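# Press the stapler arm down and let it spring back

## Task

Push the stapler's top arm fully down with a firm press, hold it there briefly, then release so it springs back up. The stapler must remain upright and at its spot on the table the whole time; tipping it over or shifting it out of place means failure.

## Robot and tools

Robot: a humanoid upper body on a stand past the table's near (-x) edge. Only the right arm (seven joints) and its right hand move. The hand has a thumb and two fingers (index and middle).

Scene frame (used in result lines): z = 0 is the table top with +z up; +x runs away from the robot across the table; the robot's right is toward -y. The table's near edge is at x = 0.18 m. The right shoulder sits about 0.28 m above the pelvis, which is 0.01 to 0.14 m above the table. The hand point can reach at most 0.55 m from the shoulder. Printed positions may be off by a few cm.

Hand point: a spot fixed to the palm, 0.06 m in front of the palm face, between the fingers at knuckle depth. Its own axes: +y out of the palm, +z along straightened fingers, +x across the palm from index toward middle finger. Flat fingers reach 0.095 m past it along +z. A wrist camera and clamp on the index side can collide with things.

execute_actions: argument "actions" is a list of actions; each action is a list of 1 to 15 rows; each row holds 13 numbers in [-1, 1]. One row lasts 1/30 s; if fewer than 15 rows, the last row repeats to fill 15 steps (0.5 s). Row order: dx, dy, dz, rx, ry, rz, then thumb_0, thumb_1, thumb_2, middle_0, middle_1, index_0, index_1. The first six are an offset, not a pose: measured from the Hand target as it was when that action began, along that Hand target's own axes (not the scene axes). Every row of one action counts from that same start, so repeating an offset in a new action moves further. Scale: 1.0 equals 0.6 m for dx, dy, dz, and 180 degrees for rx, ry, rz, which together form a rotation vector. The last seven are absolute motor goals, not offsets: for all except thumb_0, +1 means open/straight and -1 means closed/bent; thumb_0 swings the thumb sideways (+1 toward the middle finger side, -1 toward the index side). Resend your previous hand numbers to keep the hand unchanged; 0 is a real command. "cameras": list of names (cam_head, cam_wrist, or "all"); [] for none; omitted means all only when actions is empty. An empty actions list just reports state and images.

move: "target" is one 13-number row or a list of up to 15 rows, all offsets from the current Hand target in its own axes, same scale as above; hand numbers are absolute goals. "speed" in m/s, 0.002 to 1.2, default 0.25 (turns up to twice that in rad/s); one value or one per target. "blend" in m rounds corners between listed targets; default 0. "blocking" false returns after about 0.5 s while the move continues. The path ignores obstacles; faster moves hit harder, and aiming further beyond a contact pushes harder. The result adds a "move:" line: done (settled within 3 mm and 2 degrees), off_target, moving, held, fault, plus limits such as paced (pose clipped) or held (steps withheld). Neither done nor off_target tells you about contact.

wait: "seconds" 0 to 10; the arm keeps its last command. stop: brakes a running move. zoom_image: "camera" (cam_head or cam_wrist) and "region" [x0, y0, x1, y1] in pixels of that camera's latest image (896x504, origin top-left), at most 504 by 504. finished_scene: "scene" is the current scene's number; it ends the scene and cannot be undone.

Result lines: end_effector_position (m) and end_effector_quat_wxyz in the scene frame; Hand target (your last command after clipping, which the next offsets start from); Joint positions, velocities and torques (torques include arm weight, positive toward larger joint angle); hand_goal, hand_position, hand_torque_nm in command order; possibly MOTOR HOT or OVER-TEMPERATURE FAULT.

Behaviour: commanded orientation is clipped to within 32 degrees of the measured one each step. The hand often stops short of the Hand target; waiting does not fix it, a new command does, or send the remaining gap as an offset. An arm blocked by an object keeps pushing until commanded away; to end a press, command the target back above the hand point. Joint limits (rad): shoulder pitch -2.800 to 2.670, roll -2.252 to 0.000, yaw -2.618 to 2.618, elbow -1.047 to 2.094, wrist roll -1.972 to 1.972, pitch -1.614 to 1.614, yaw -1.614 to 1.614.

Cautions: locate the stapler in cam_head first, come down from above slowly onto the stapler arm's end (away from the hinge) so the push is straight down, not sideways. Press firmly but briefly, then lift clear. Avoid fast approaches, sideways shoves that slide or tip the stapler, knocking anything off the table, and holding a push against an unreachable pose, which overheats motors and can make the arm drop.

Each tool is called after "Call:" as a command line: name --argument value for each argument, lists and objects as JSON in quotes; but a table of rows of numbers goes row by row, as --pt "numbers of a row", without its own name.

## Session

Call:
execute_actions --actions '[]'

Scene clock: 0.00 s.
end_effector_position=(+0.2118, -0.1899, +0.2958) hand_goal=(+0.000, +0.263, +1.000, +1.000, +1.000, +1.000, +1.000) hand_position=(+0.000, +0.263, +1.000, +1.000, +1.000, +1.000, +1.000) hand_torque_nm=(+0.00, +0.00, +0.00, +0.00, +0.00, +0.00, +0.00) end_effector_quat_wxyz=(+0.710, -0.602, +0.178, -0.319)
Joint positions: [0.403 -0.922 -1.025 -0.576 0.135 -0.859 0.389]
Joint velocities: within noise
Joint torques (N m): no reading
Hand target: +0.2118, -0.1899, +0.2958; +0.710, -0.602, +0.178, -0.319

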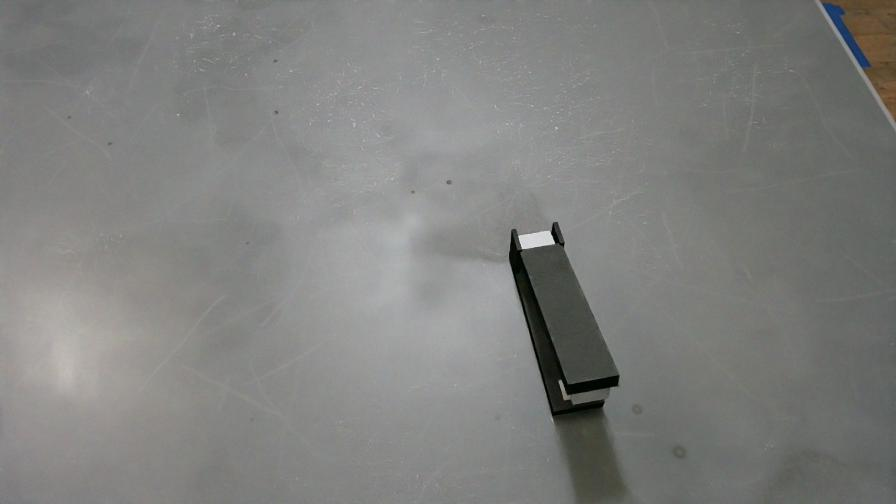

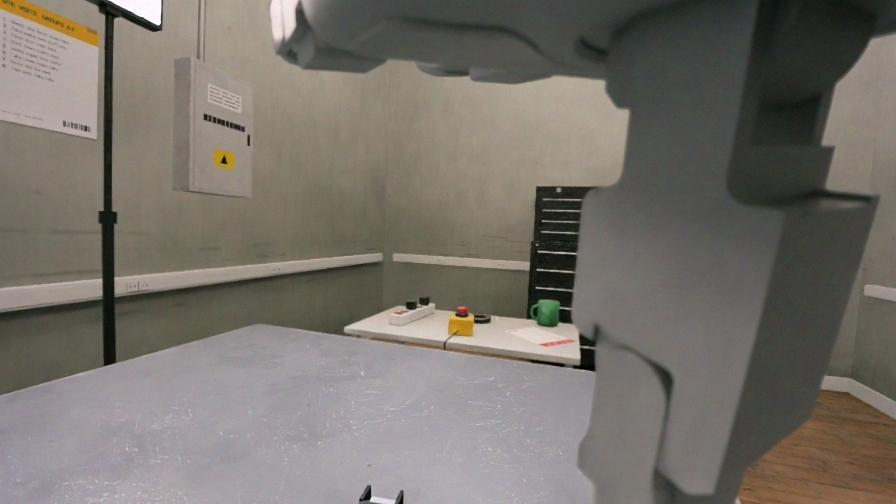

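Call:
move --target '[0.107, 0.0765, 0.157, -0.548, 0.208, 0.226, 0, 1, 1, -1, -1, -1, -1]' --cameras '["all"]'

Scene clock: 13.67 s.
end_effector_position=(+0.3286, -0.1595, +0.2815) hand_goal=(+0.000, +1.000, +1.000, -1.000, -1.000, -1.000, -1.000) hand_position=(+0.000, +0.921, +1.000, -0.932, -0.938, -0.932, -0.937) hand_torque_nm=(+0.00, -0.10, +0.00, +0.08, +0.08, +0.08, +0.09) end_effector_quat_wxyz=(+0.417, -0.600, +0.668, -0.140)
Joint positions: [1.077 -2.22 -1.545 -0.067 0.762 0.447 0.602]
Joint torques (N m): [-2.96 0.44 -3.06 2.4 0.2 -0.32 -0.71]
Hand target: +0.3298, -0.1597, +0.2797; +0.168, -0.682, +0.709, -0.056
Off the commanded pose: 0.002 m, 53 deg; orientation clipped.
joint sent to its limit — joint 2 (shoulder roll), lower limit. The joint targets are off in orientation, not in position.
move: off_target; limits=paced

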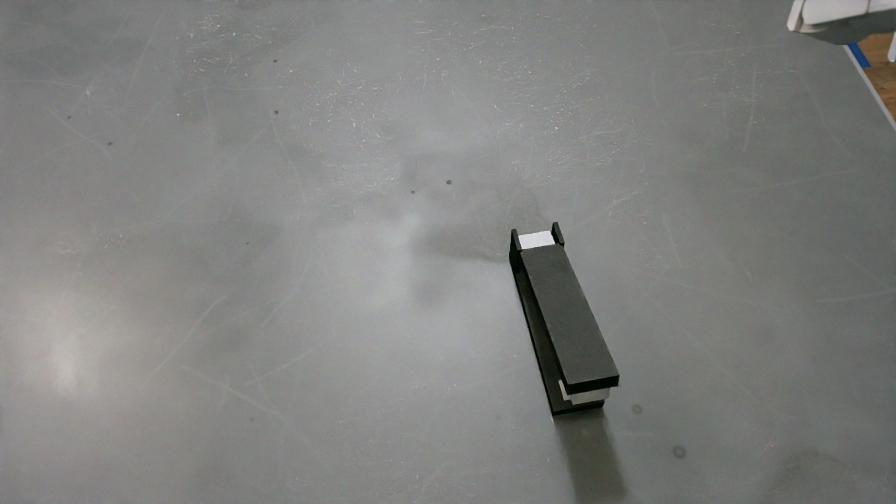

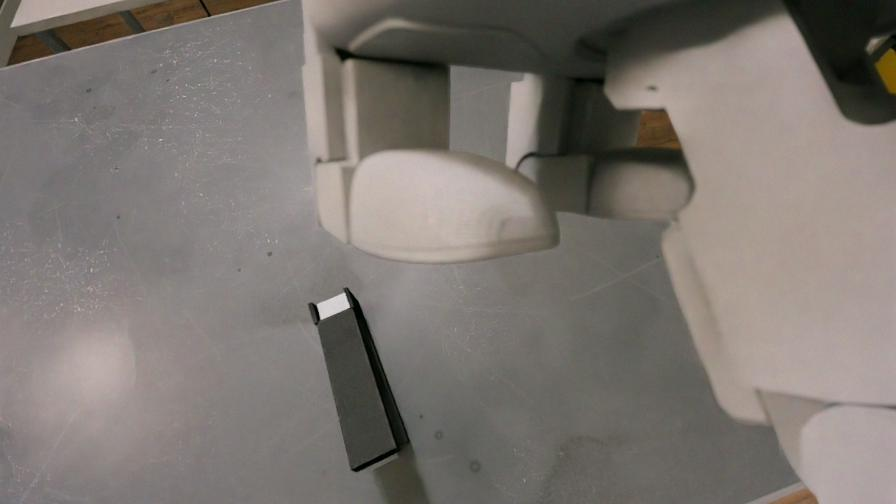

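Call:
move --target '[-0.0275, 0.06, 0.127, 0.176, -0.096, -0.214, 0, 1, 1, -1, -1, -1, -1]' --cameras '["all"]'

Scene clock: 27.07 s.
end_effector_position=(+0.3209, -0.1322, +0.2021) hand_goal=(+0.000, +1.000, +1.000, -1.000, -1.000, -1.000, -1.000) hand_position=(+0.000, +0.921, +1.000, -0.932, -0.938, -0.932, -0.937) hand_torque_nm=(+0.00, -0.10, +0.00, +0.08, +0.08, +0.08, +0.09) end_effector_quat_wxyz=(-0.473, +0.771, -0.362, +0.224)
Joint positions: [1.414 -2.218 -1.535 -0.381 0.145 0.074 0.176]
Joint torques (N m): [-2.67 1.24 -3.17 0.09 -0.08 0.05 -0.79]
Hand target: +0.3199, -0.1297, +0.1999; -0.418, +0.804, -0.375, +0.195
Off the commanded pose: 0.003 m, 8 deg.
joint sent to its limit — joint 2 (shoulder roll), lower limit. The joint targets are off in orientation, not in position.
move: off_target

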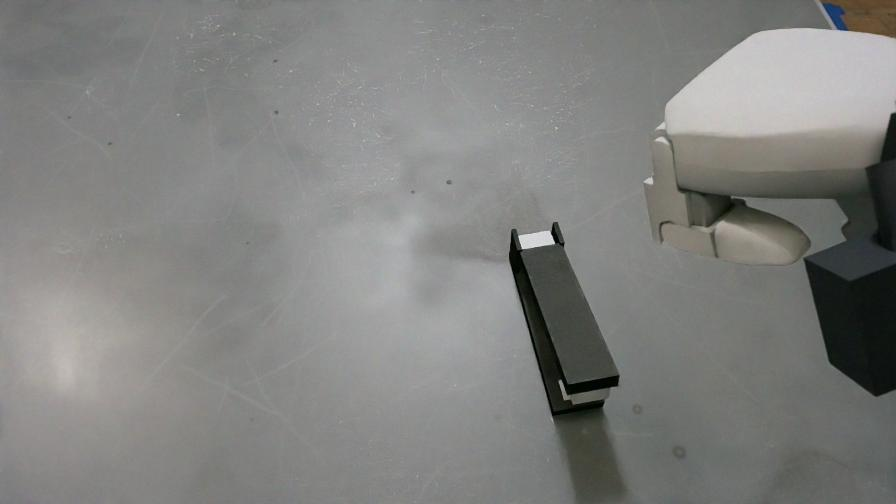

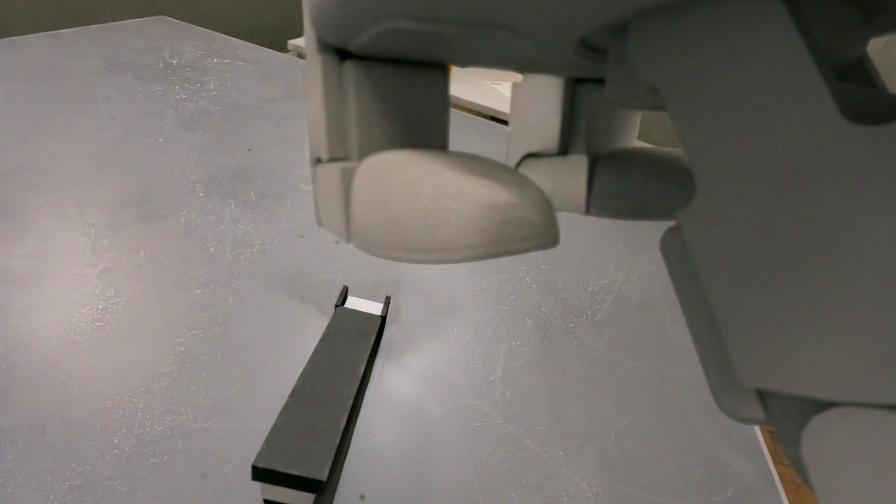

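Call:
move --target '[-0.069, 0.096, 0.109, 0, 0, 0, 0, 1, 1, -1, -1, -1, -1]' --cameras '["all"]'

Scene clock: 35.00 s.
end_effector_position=(+0.2877, -0.1089, +0.1425) hand_goal=(+0.000, +1.000, +1.000, -1.000, -1.000, -1.000, -1.000) hand_position=(+0.000, +0.921, +1.000, -0.932, -0.938, -0.932, -0.937) hand_torque_nm=(+0.00, -0.10, +0.00, +0.08, +0.08, +0.08, +0.09) end_effector_quat_wxyz=(-0.595, +0.699, -0.332, +0.220)
Joint positions: [1.867 -2.218 -1.532 -0.518 -0.106 0.111 -0.413]
Joint torques (N m): [-2.06 2.05 -2.77 0.08 -0.14 -0.34 -0.74]
Hand target: +0.3090, -0.0850, +0.1151; -0.418, +0.804, -0.375, +0.195
Off the commanded pose: 0.042 m, 24 deg.
joint sent to its limit — joint 2 (shoulder roll), lower limit. The joint targets are off in position and orientation.
move: off_target

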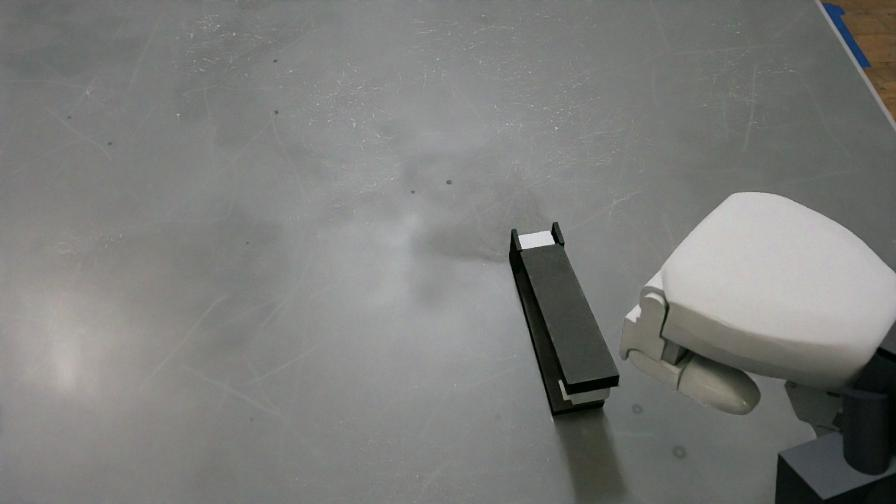

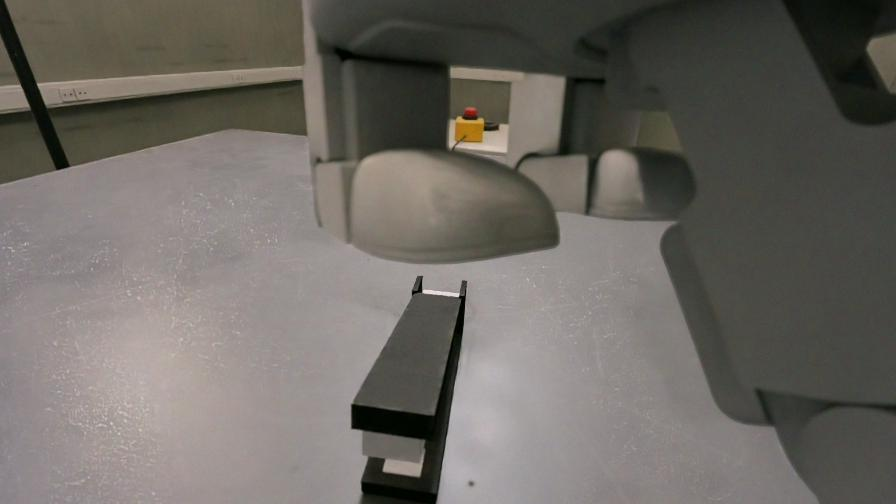

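Call:
move --pt "0.03 -0.112 -0.367 0.265 -0.034 -0.051 0 1 1 -1 -1 -1 -1" --pt "0.067 -0.062 -0.216 0.146 0.013 0.544 0 1 1 -1 -1 -1 -1" --cameras '["all"]'

Scene clock: 46.47 s.
end_effector_position=(+0.2696, -0.1716, +0.2226) hand_goal=(+0.000, +1.000, +1.000, -1.000, -1.000, -1.000, -1.000) hand_position=(+0.000, +0.927, +1.000, -0.936, -0.941, -0.936, -0.941) hand_torque_nm=(+0.00, -0.09, +0.00, +0.08, +0.08, +0.08, +0.08) end_effector_quat_wxyz=(+0.569, -0.145, +0.804, +0.094)
Joint positions: [2.201 -1.84 -1.587 -0.371 1.525 -0.562 0.027]
Joint torques (N m): [-1.81 3.06 -1.91 0.76 0.44 -1.1 0.15]
Hand target: +0.2699, -0.1701, +0.2201; +0.565, -0.142, +0.807, +0.099
Off the commanded pose: 0.003 m, 1 deg.
move: done

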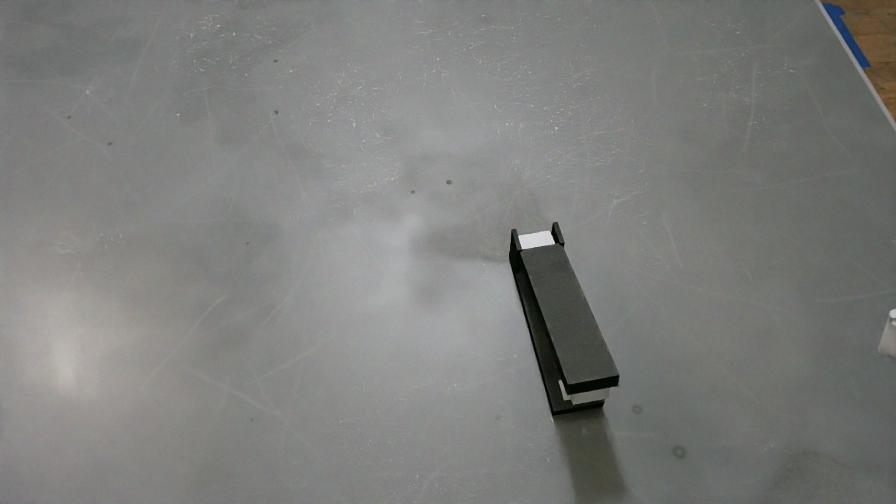

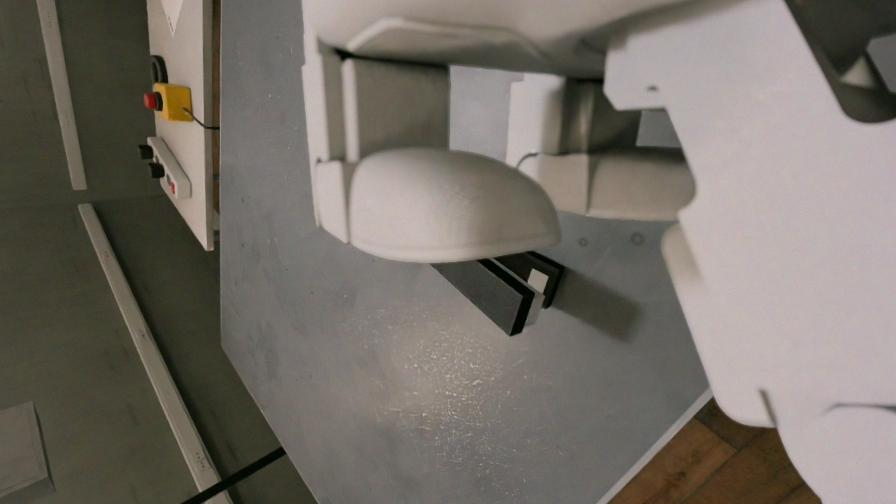

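Call:
move --target '[-0.063, 0, -0.023, 0, 0, 0.45, 0, 1, 1, -1, -1, -1, -1]' --cameras '["all"]'

Scene clock: 53.10 s.
end_effector_position=(+0.2701, -0.1702, +0.2617) hand_goal=(+0.000, +1.000, +1.000, -1.000, -1.000, -1.000, -1.000) hand_position=(+0.000, +0.940, +1.000, -0.936, -0.943, -0.936, -0.943) hand_torque_nm=(+0.00, -0.08, +0.00, +0.08, +0.08, +0.08, +0.08) end_effector_quat_wxyz=(+0.472, +0.487, +0.689, +0.257)
Joint positions: [2.676 -2.211 -1.649 -1.048 1.98 -1.469 -0.331]
Joint torques (N m): [-0.58 2.35 -1.6 -3.13 -0.44 -0.83 0.58]
Hand target: +0.2699, -0.1701, +0.2603; +0.365, +0.416, +0.706, +0.442
Off the commanded pose: 0.001 m, 26 deg.
joint sent to its limit — joint 1 (shoulder pitch), upper limit; joint 2 (shoulder roll), lower limit; joint 5 (wrist roll), upper limit. The joint targets are off in orientation, not in position.
move: off_target

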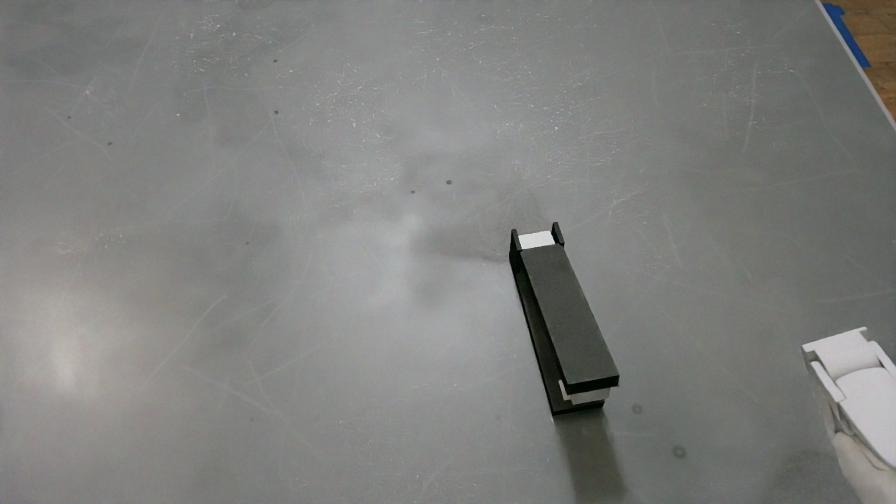

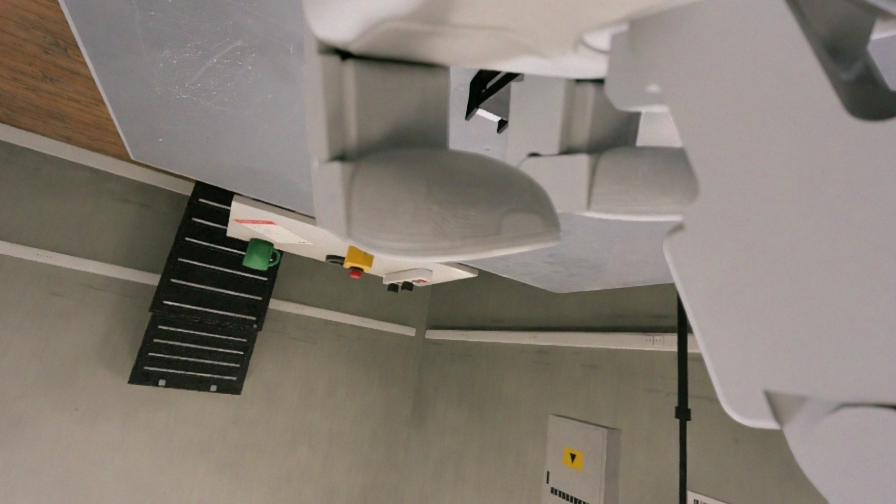

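Call:
move --pt "0 0 0 0 0 -0.45 0 1 1 -1 -1 -1 -1" --pt "-0.002 0.0205 -0.116 0.21 0.302 0.925 0 1 1 -1 -1 -1 -1"

Scene clock: 64.10 s.
end_effector_position=(+0.2136, -0.1896, +0.2955) hand_goal=(+0.000, +1.000, +1.000, -1.000, -1.000, -1.000, -1.000) hand_position=(+0.000, +0.940, +1.000, -0.936, -0.943, -0.936, -0.943) hand_torque_nm=(+0.00, -0.08, +0.00, +0.08, +0.08, +0.08, +0.08) end_effector_quat_wxyz=(+0.712, -0.601, +0.179, -0.317)
Joint positions: [2.043 -1.224 -1.719 -0.601 -0.365 -0.677 -1.155]
Joint torques (N m): [-0.12 3.75 -1.11 0.36 0.39 0.23 -1.14]
Hand target: +0.2121, -0.1903, +0.2957; +0.710, -0.602, +0.177, -0.320
Off the commanded pose: 0.002 m, 0 deg.
move: done

Call:
move --target '[0.1925, -0.108, 0.049, 0.433, -0.01, 0.085, 0, 1, 1, -1, -1, -1, -1]'

Scene clock: 69.80 s.
end_effector_position=(+0.2994, -0.2502, +0.3787) hand_goal=(+0.000, +1.000, +1.000, -1.000, -1.000, -1.000, -1.000) hand_position=(+0.000, +0.951, +1.000, -0.949, -0.943, -0.949, -0.943) hand_torque_nm=(+0.00, -0.06, +0.00, +0.06, +0.08, +0.06, +0.08) end_effector_quat_wxyz=(+0.965, -0.010, +0.005, -0.262)
Joint positions: [-0.539 -1.16 0.063 0.553 -0.526 -1.384 -1.628]
Joint torques (N m): [-4.02 -4.66 -2.23 -0.23 0.38 -0.22 -0.31]
Hand target: +0.2999, -0.2502, +0.3801; +0.965, +0.000, +0.000, -0.261
Off the commanded pose: 0.001 m, 1 deg.
joint sent to its limit — joint 7 (wrist yaw), lower limit. The joint targets still meet the commanded pose.
move: done

Call:
move --target '[-0.0705, 0.0555, -0.2, -0.264, 0.566, 0.185, 0, 1, 1, -1, -1, -1, -1]' --cameras '["all"]'

Scene clock: 76.70 s.
end_effector_position=(+0.2775, -0.1990, +0.2558) hand_goal=(+0.000, +1.000, +1.000, -1.000, -1.000, -1.000, -1.000) hand_position=(+0.000, +0.951, +1.000, -0.949, -0.943, -0.949, -0.943) hand_torque_nm=(+0.00, -0.06, +0.00, +0.06, +0.08, +0.06, +0.08) end_effector_quat_wxyz=(+0.562, -0.136, +0.809, +0.104)
Joint positions: [-0.211 -2.129 0.845 -0.354 1.871 -0.601 0.318]
Joint torques (N m): [-2.68 -6.16 -2.14 2.27 0.58 -1.02 0.15]
Hand target: +0.2802, -0.2002, +0.2600; +0.566, -0.141, +0.806, +0.098
Off the commanded pose: 0.005 m, 1 deg.
move: off_target

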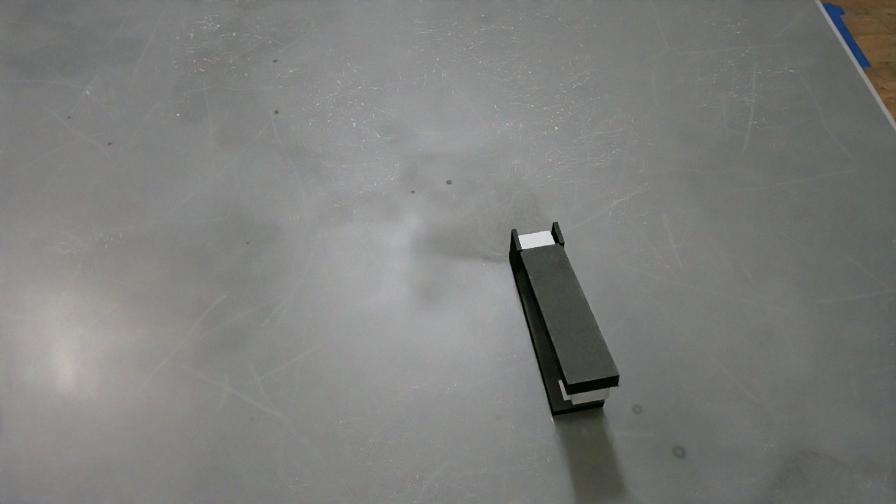

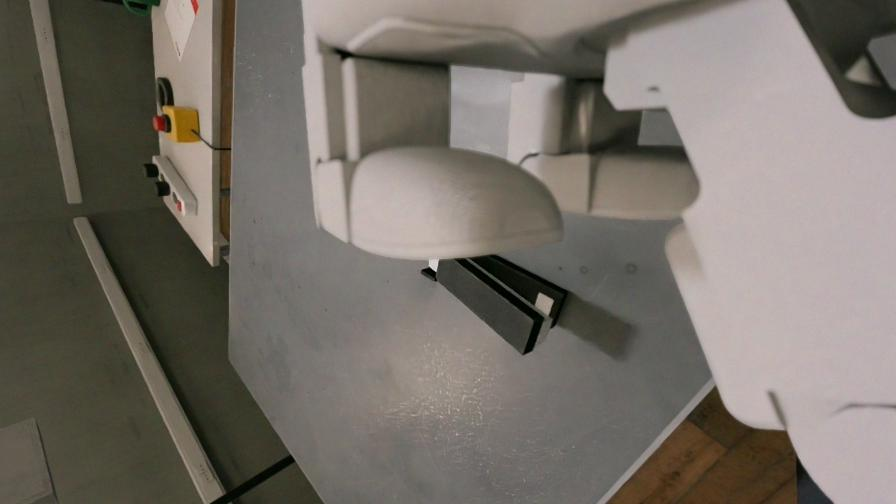

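Call:
move --pt "-0.189 -0.09 -0.066 0.264 -0.566 -0.185 0 1 1 -1 -1 -1 -1" --pt "-0.12 -0.0114 -0.01 0.1055 -0.603 -0.073 0 1 1 -1 -1 -1 -1"

Scene clock: 87.97 s.
end_effector_position=(+0.3015, -0.2009, +0.3333) hand_goal=(+0.000, +1.000, +1.000, -1.000, -1.000, -1.000, -1.000) hand_position=(+0.000, +0.951, +1.000, -0.949, -0.943, -0.949, -0.943) hand_torque_nm=(+0.00, -0.06, +0.00, +0.06, +0.08, +0.06, +0.08) end_effector_quat_wxyz=(+0.993, +0.010, +0.063, -0.095)
Joint positions: [-0.666 -0.905 0.144 0.655 -0.717 -1.641 -1.629]
Joint torques (N m): [-2.74 -4.28 -1.03 -2.58 0.91 -0.32 -0.25]
Hand target: +0.3002, -0.2002, +0.3298; +1.000, +0.000, +0.001, +0.000
Off the commanded pose: 0.004 m, 13 deg.
joint sent to its limit — joint 6 (wrist pitch), lower limit; joint 7 (wrist yaw), lower limit. The joint targets are off in orientation, not in position.
move: off_target

Call:
move --target '[-0.017, 0.05, -0.117, 0.131, 0.315, 0.226, 0, 1, 1, -1, -1, -1, -1]' --cameras '["all"]'

Scene clock: 96.40 s.
end_effector_position=(+0.2894, -0.1686, +0.2633) hand_goal=(+0.000, +1.000, +1.000, -1.000, -1.000, -1.000, -1.000) hand_position=(+0.000, +0.952, +1.000, -0.949, -0.943, -0.949, -0.943) hand_torque_nm=(+0.00, -0.06, +0.00, +0.06, +0.08, +0.06, +0.08) end_effector_quat_wxyz=(+0.803, +0.183, +0.459, +0.333)
Joint positions: [-0.439 -1.017 1.039 -0.124 1.978 -1.354 0.496]
Joint torques (N m): [-1.73 -2.97 -2.28 -0.66 -0.03 -0.62 0.61]
Hand target: +0.2899, -0.1702, +0.2596; +0.800, +0.192, +0.462, +0.331
Off the commanded pose: 0.004 m, 1 deg.
joint sent to its limit — joint 5 (wrist roll), upper limit. The joint targets still meet the commanded pose.
move: off_target

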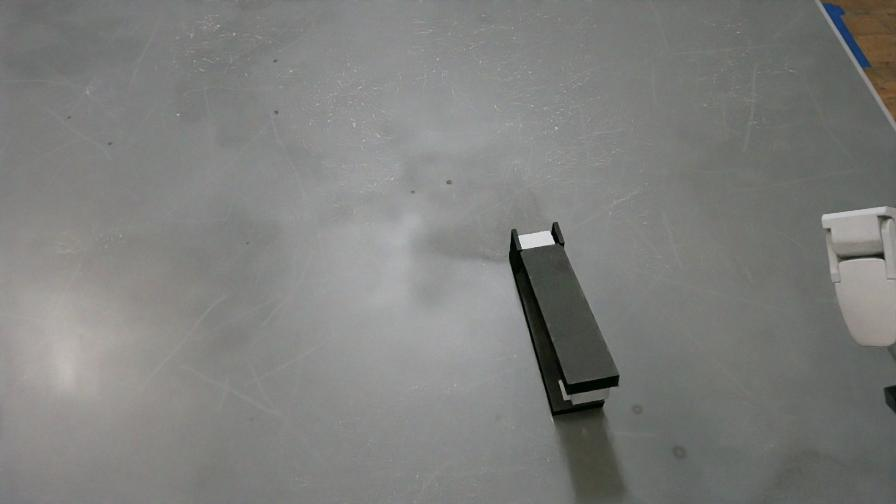

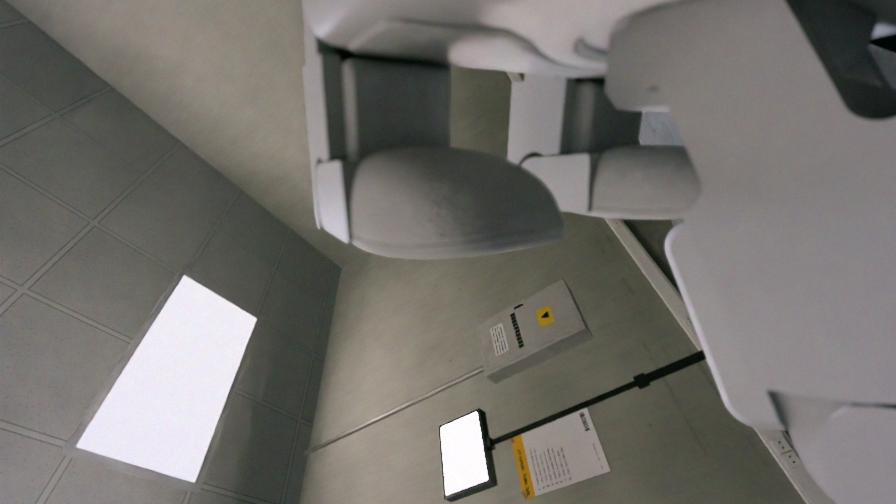

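Call:
move --target '[-0.111, -0.172, -0.025, 0.146, 0.085, 0.163, 0, 1, 1, -1, -1, -1, -1]'

Scene clock: 100.97 s.
end_effector_position=(+0.2895, -0.2865, +0.2304) hand_goal=(+0.000, +1.000, +1.000, -1.000, -1.000, -1.000, -1.000) hand_position=(+0.000, +0.952, +1.000, -0.949, -0.943, -0.949, -0.943) hand_torque_nm=(+0.00, -0.06, +0.00, +0.06, +0.08, +0.06, +0.08) end_effector_quat_wxyz=(+0.560, +0.422, +0.569, +0.429)
Joint positions: [0.149 -0.665 -0.293 -0.006 1.979 0.231 0.271]
Joint torques (N m): [-1.2 -3.33 -2.38 -1.91 0.66 -0.29 0.63]
Hand target: +0.2896, -0.2902, +0.2296; +0.560, +0.431, +0.561, +0.430
Off the commanded pose: 0.004 m, 1 deg.
joint sent to its limit — joint 5 (wrist roll), upper limit. The joint targets still meet the commanded pose.
move: off_target

Call:
move --target '[0.198, 0.036, 0, -0.017, 0.125, -0.422, 0, 1, 1, -1, -1, -1, -1]' --cameras '["all"]'

Scene clock: 107.27 s.
end_effector_position=(+0.2896, -0.1734, +0.2197) hand_goal=(+0.000, +1.000, +1.000, -1.000, -1.000, -1.000, -1.000) hand_position=(+0.000, +0.952, +1.000, -0.949, -0.943, -0.949, -0.943) hand_torque_nm=(+0.00, -0.06, +0.00, +0.06, +0.08, +0.06, +0.08) end_effector_quat_wxyz=(+0.605, -0.091, +0.787, +0.082)
Joint positions: [0.18 -1.093 -0.293 -0.449 1.138 0.294 0.038]
Joint torques (N m): [-2.23 -5.31 -1.84 -2.5 0.06 -1.11 -0.09]
Hand target: +0.2895, -0.1698, +0.2198; +0.603, -0.103, +0.787, +0.081
Off the commanded pose: 0.004 m, 1 deg.
move: off_target

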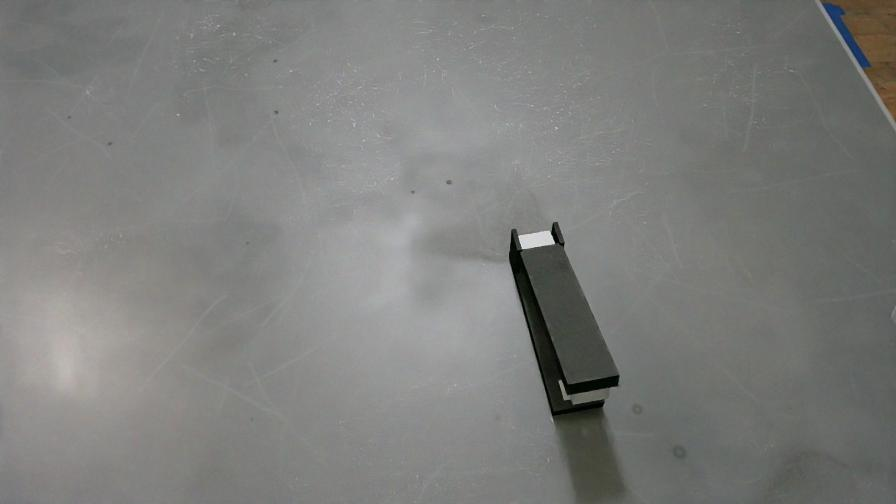

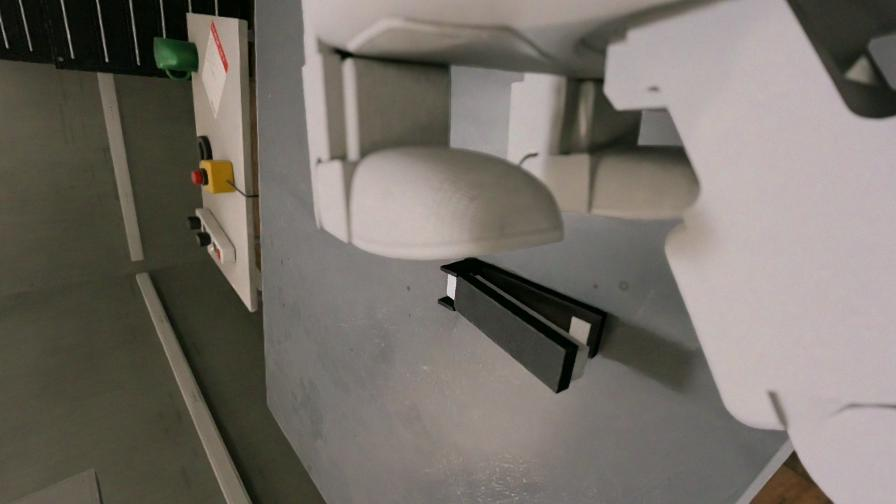

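Call:
move --target '[0.0665, 0.193, 0.138, 0, 0, 0, 0, 1, 1, -1, -1, -1, -1]' --cameras '["all"]'

Scene clock: 109.70 s.
end_effector_position=(+0.3239, -0.0424, +0.1579) hand_goal=(+0.000, +1.000, +1.000, -1.000, -1.000, -1.000, -1.000) hand_position=(+0.000, +0.952, +1.000, -0.949, -0.943, -0.949, -0.943) hand_torque_nm=(+0.00, -0.06, +0.00, +0.06, +0.08, +0.06, +0.08) end_effector_quat_wxyz=(+0.598, -0.103, +0.791, +0.079)
Joint positions: [-0.338 -0.7 0.407 -0.416 0.788 0.394 -0.42]
Joint torques (N m): [-4.19 -1.41 -1.44 -2.21 -0.17 -1.57 0.01]
Hand target: +0.3267, -0.0397, +0.1603; +0.603, -0.103, +0.787, +0.081
Off the commanded pose: 0.005 m, 1 deg.
move: off_target

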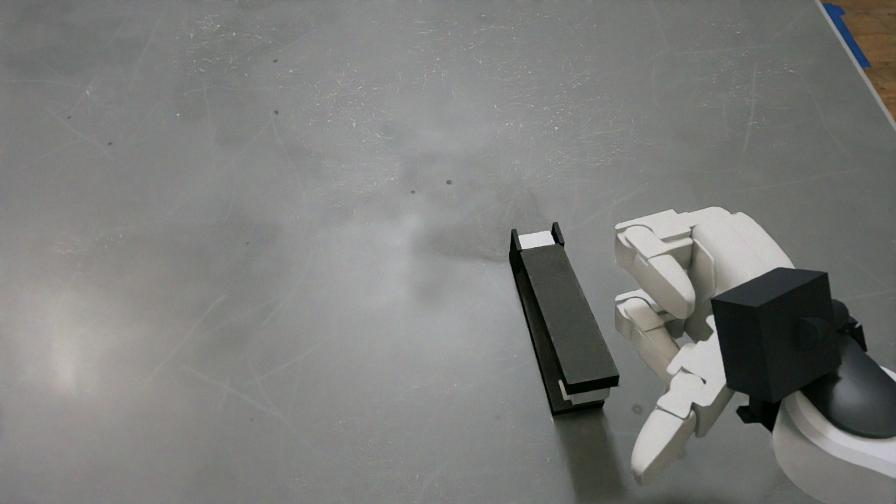

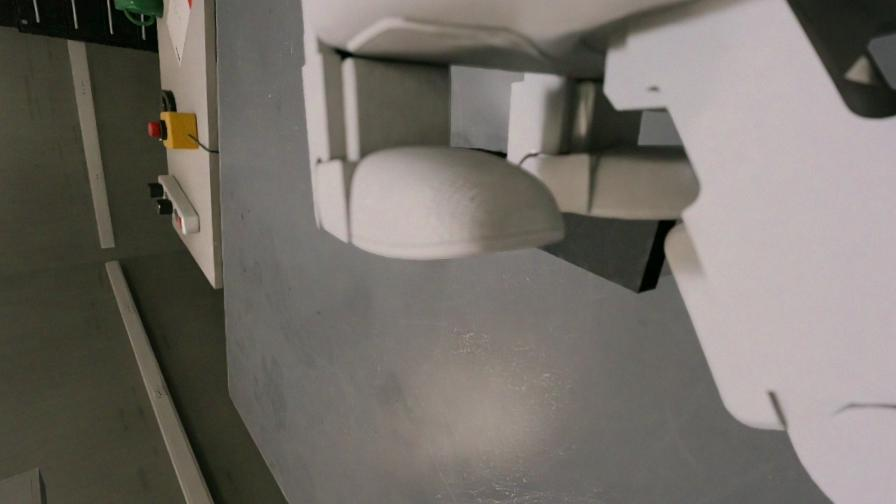

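Call:
move --target '[0.062, 0.0635, 0.025, 0, 0, 0, 0, 1, 1, -1, -1, -1, -1]' --speed 0.12 --cameras '["all"]'

Scene clock: 116.00 s.
end_effector_position=(+0.3210, -0.0030, +0.1236) hand_goal=(+0.000, +1.000, +1.000, -1.000, -1.000, -1.000, -1.000) hand_position=(+0.000, +0.952, +1.000, -0.949, -0.943, -0.949, -0.943) hand_torque_nm=(+0.00, -0.06, +0.00, +0.06, +0.08, +0.06, +0.08) end_effector_quat_wxyz=(+0.606, -0.099, +0.785, +0.083)
Joint positions: [-0.346 -0.494 0.558 -0.238 0.576 0.265 -0.439]
Joint torques (N m): [-3.56 -0.82 -0.88 -2.1 -0.14 -1.36 0.11]
Hand target: +0.3215, -0.0015, +0.1206; +0.603, -0.103, +0.787, +0.081
Off the commanded pose: 0.003 m, 1 deg.
move: done

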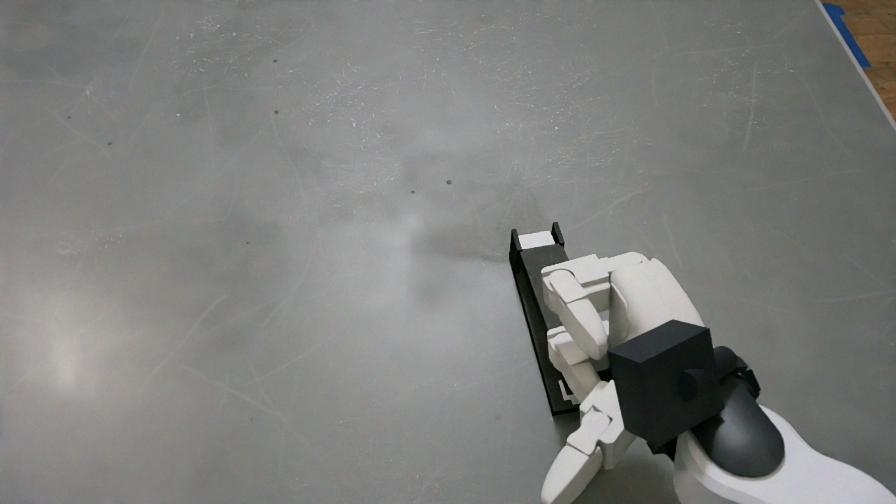

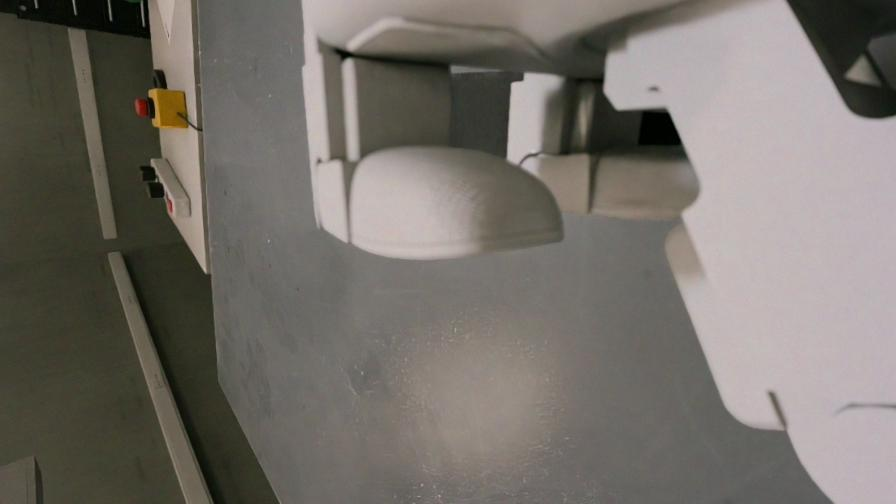

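Call:
move --target '[0.053, -0.0033, 0.0277, 0, 0, 0, 0, 1, 1, -1, -1, -1, -1]' --speed 0.06 --cameras '["all"]'

Scene clock: 118.27 s.
end_effector_position=(+0.3369, +0.0005, +0.1097) hand_goal=(+0.000, +1.000, +1.000, -1.000, -1.000, -1.000, -1.000) hand_position=(+0.000, +0.952, +1.000, -0.979, -0.943, -0.949, -0.943) hand_torque_nm=(+0.00, -0.06, +0.00, +0.03, +0.08, +0.06, +0.08) end_effector_quat_wxyz=(+0.634, -0.094, +0.762, +0.093)
Joint positions: [-0.394 -0.419 0.583 0.016 0.506 0.035 -0.348]
Joint torques (N m): [-1.81 -1.09 -0.09 -0.18 0.07 -0.07 -0.04]
Hand target: +0.3295, -0.0013, +0.0856; +0.603, -0.103, +0.787, +0.081
Off the commanded pose: 0.025 m, 5 deg.
move: off_target

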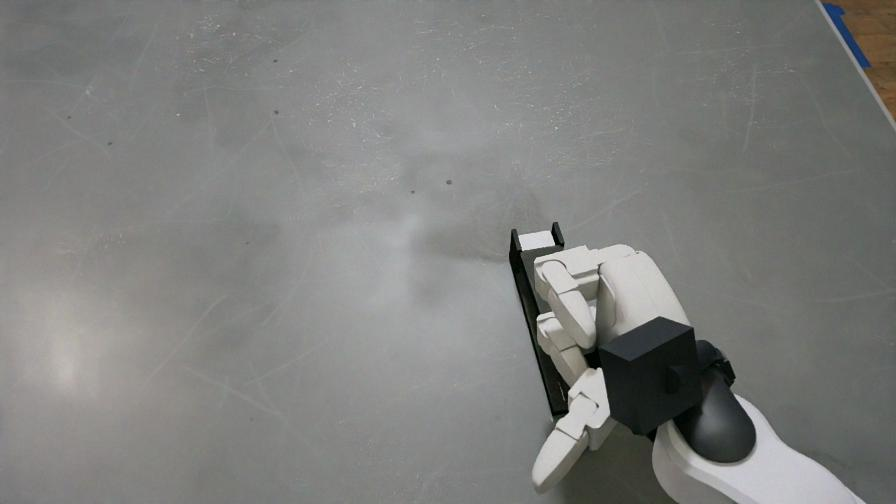

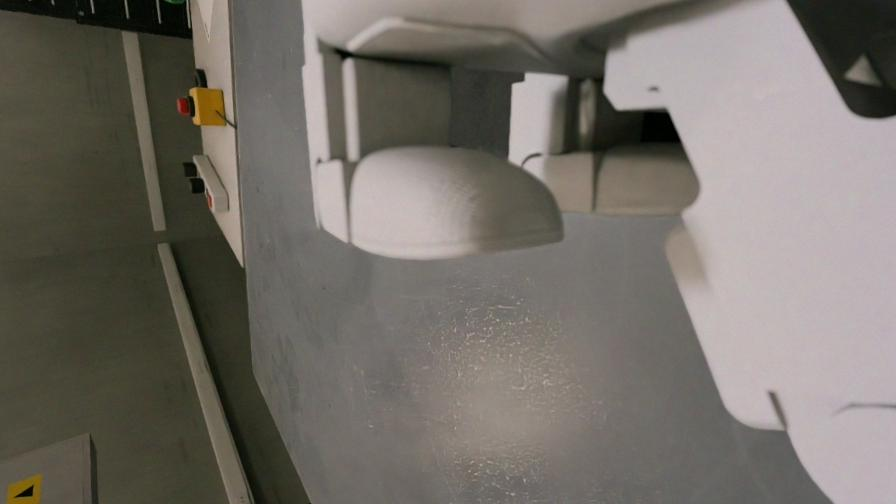

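Call:
move --pt "-0.058 0.0063 -0.04 0 0 0 0 1 1 -1 -1 -1 -1" --pt "0.0157 0.0063 -0.02 0 0 0 0 1 1 -1 -1 -1 -1" --speed 0.07 --cameras '["all"]'

Scene clock: 122.90 s.
end_effector_position=(+0.3239, +0.0017, +0.1080) hand_goal=(+0.000, +1.000, +1.000, -1.000, -1.000, -1.000, -1.000) hand_position=(+0.000, +0.952, +1.000, -0.982, -0.943, -0.949, -0.943) hand_torque_nm=(+0.00, -0.06, +0.00, +0.02, +0.08, +0.06, +0.08) end_effector_quat_wxyz=(+0.640, -0.093, +0.756, +0.095)
Joint positions: [-0.353 -0.445 0.629 -0.015 0.5 -0.022 -0.382]
Joint torques (N m): [-1.05 -1.24 0.06 0.28 0.17 0.2 -0.11]
Hand target: +0.3150, -0.0013, +0.0796; +0.603, -0.103, +0.787, +0.081
Off the commanded pose: 0.030 m, 6 deg.
move: off_target

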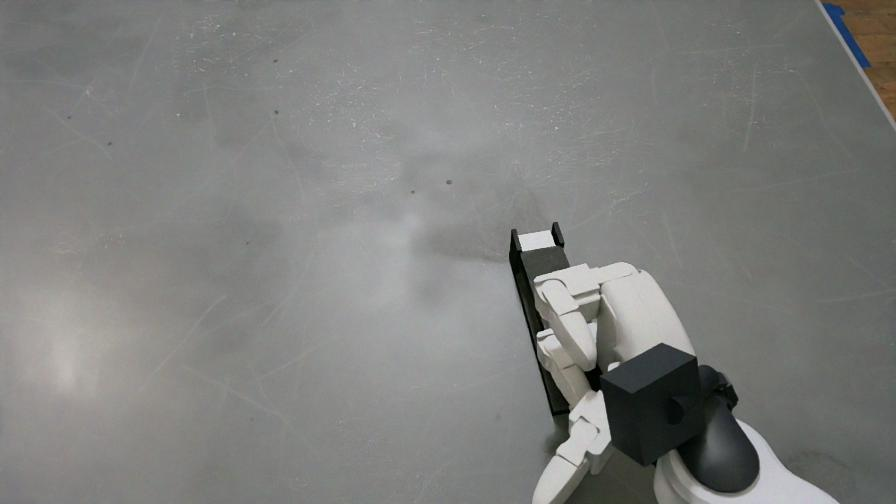

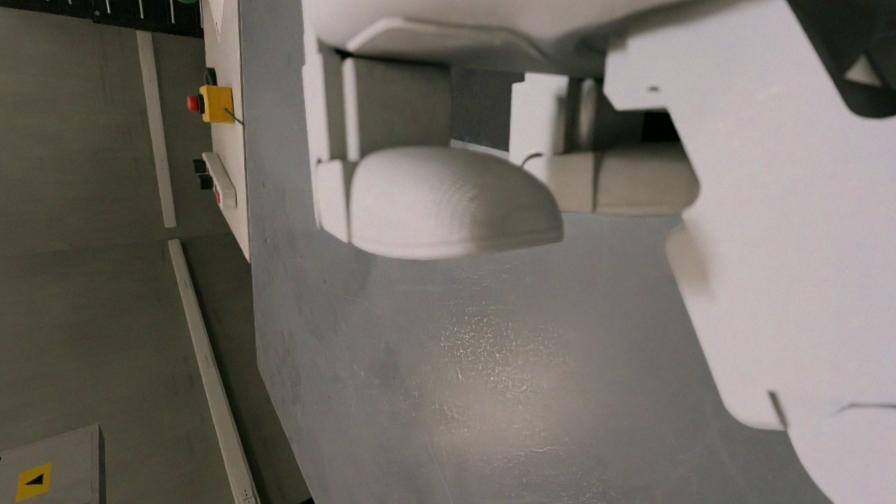

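Call:
move --target '[0.069, 0.005, -0.0013, 0, 0, 0, 0, 1, 1, -1, -1, -1, -1]' --speed 0.07 --cameras '["all"]'

Scene clock: 125.00 s.
end_effector_position=(+0.3208, +0.0023, +0.0888) hand_goal=(+0.000, +1.000, +1.000, -1.000, -1.000, -1.000, -1.000) hand_position=(+0.000, +0.952, +1.000, -0.983, -0.943, -0.949, -0.943) hand_torque_nm=(+0.00, -0.06, +0.00, +0.02, +0.08, +0.06, +0.08) end_effector_quat_wxyz=(+0.668, -0.087, +0.732, +0.101)
Joint positions: [-0.36 -0.389 0.687 0.229 0.452 -0.305 -0.345]
Joint torques (N m): [0.75 -0.92 0.99 2.98 0.42 1.5 0.1]
Hand target: +0.3031, -0.0012, +0.0398; +0.603, -0.103, +0.787, +0.081
Off the commanded pose: 0.052 m, 10 deg.
move: off_target

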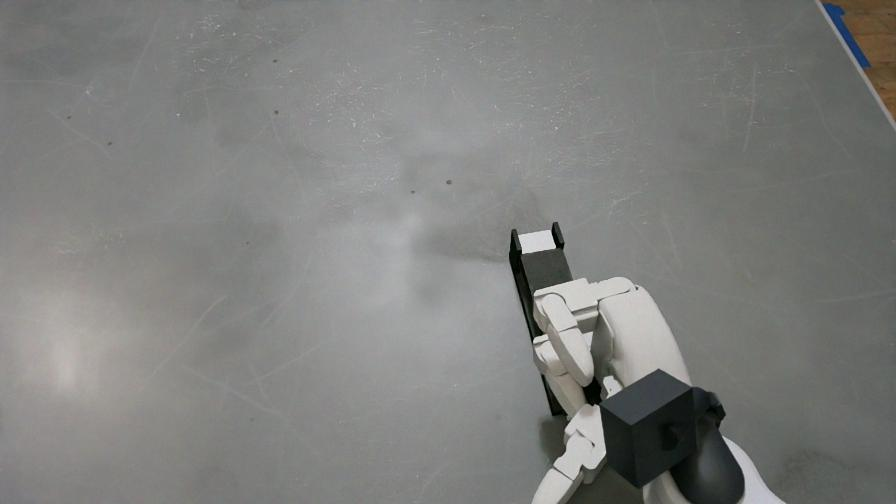

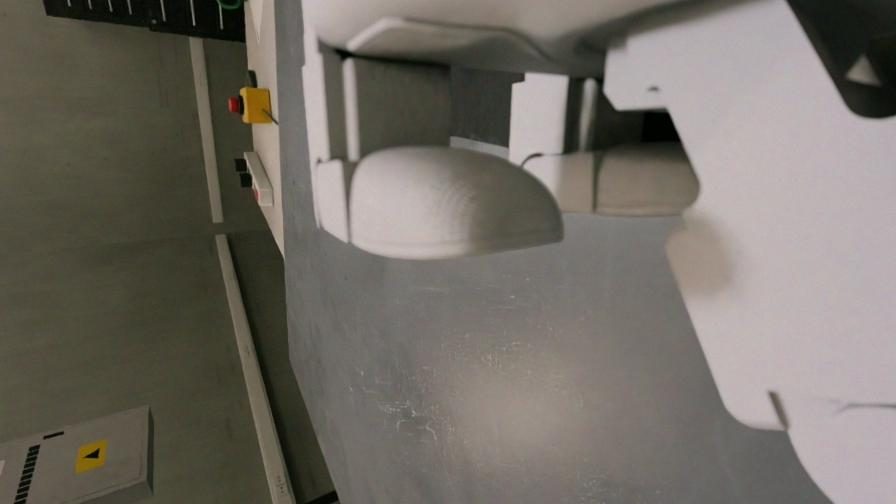

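Call:
zoom_image --camera "cam_head" --region '[480, 200, 720, 440]'

Scaled by 2.100 from the camera's 896x504 image, which has a finer 1280x720 frame.

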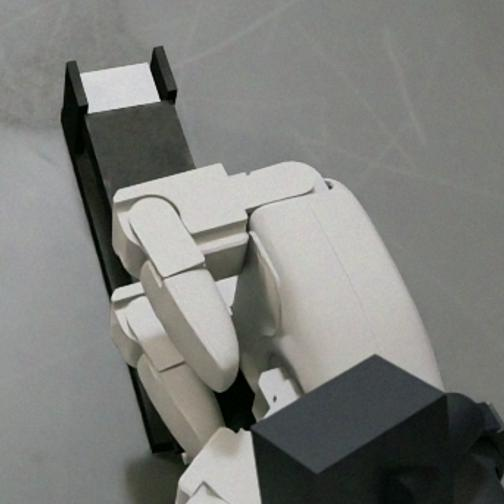

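Call:
move --target '[0.069, 0.005, -0.0013, 0, 0, 0, 0, 1, 1, -1, -1, -1, -1]' --speed 0.08 --cameras '["cam_head"]'

Call:
zoom_image --camera "cam_head" --region '[480, 200, 720, 440]'

Scene clock: 127.93 s.
end_effector_position=(+0.3178, +0.0006, +0.0875) hand_goal=(+0.000, +1.000, +1.000, -1.000, -1.000, -1.000, -1.000) hand_position=(+0.000, +0.952, +1.000, -0.983, -0.943, -0.949, -0.943) hand_torque_nm=(+0.00, -0.06, +0.00, +0.02, +0.08, +0.06, +0.08) end_effector_quat_wxyz=(+0.715, -0.074, +0.685, +0.116)
Joint positions: [-0.386 -0.325 0.719 0.483 0.429 -0.633 -0.301]
Joint torques (N m): [3.51 -0.26 2.63 8.22 0.76 4.35 0.32]
Hand target: +0.2912, -0.0012, +0.0000; +0.603, -0.103, +0.787, +0.081
Off the commanded pose: 0.091 m, 18 deg.
move: off_target
Images, in order (width x height): cam_head 896x504.

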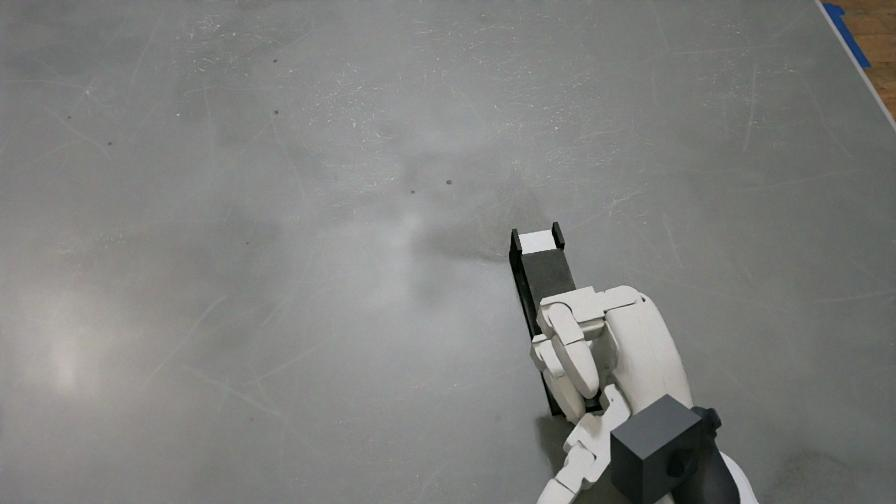

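Scaled by 2.100 from the camera's 896x504 image, which has a finer 1280x720 frame.

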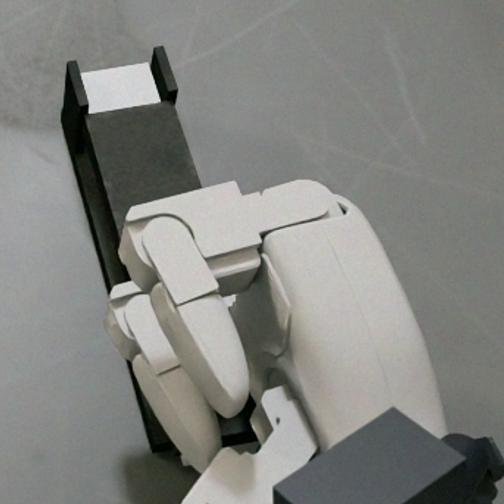

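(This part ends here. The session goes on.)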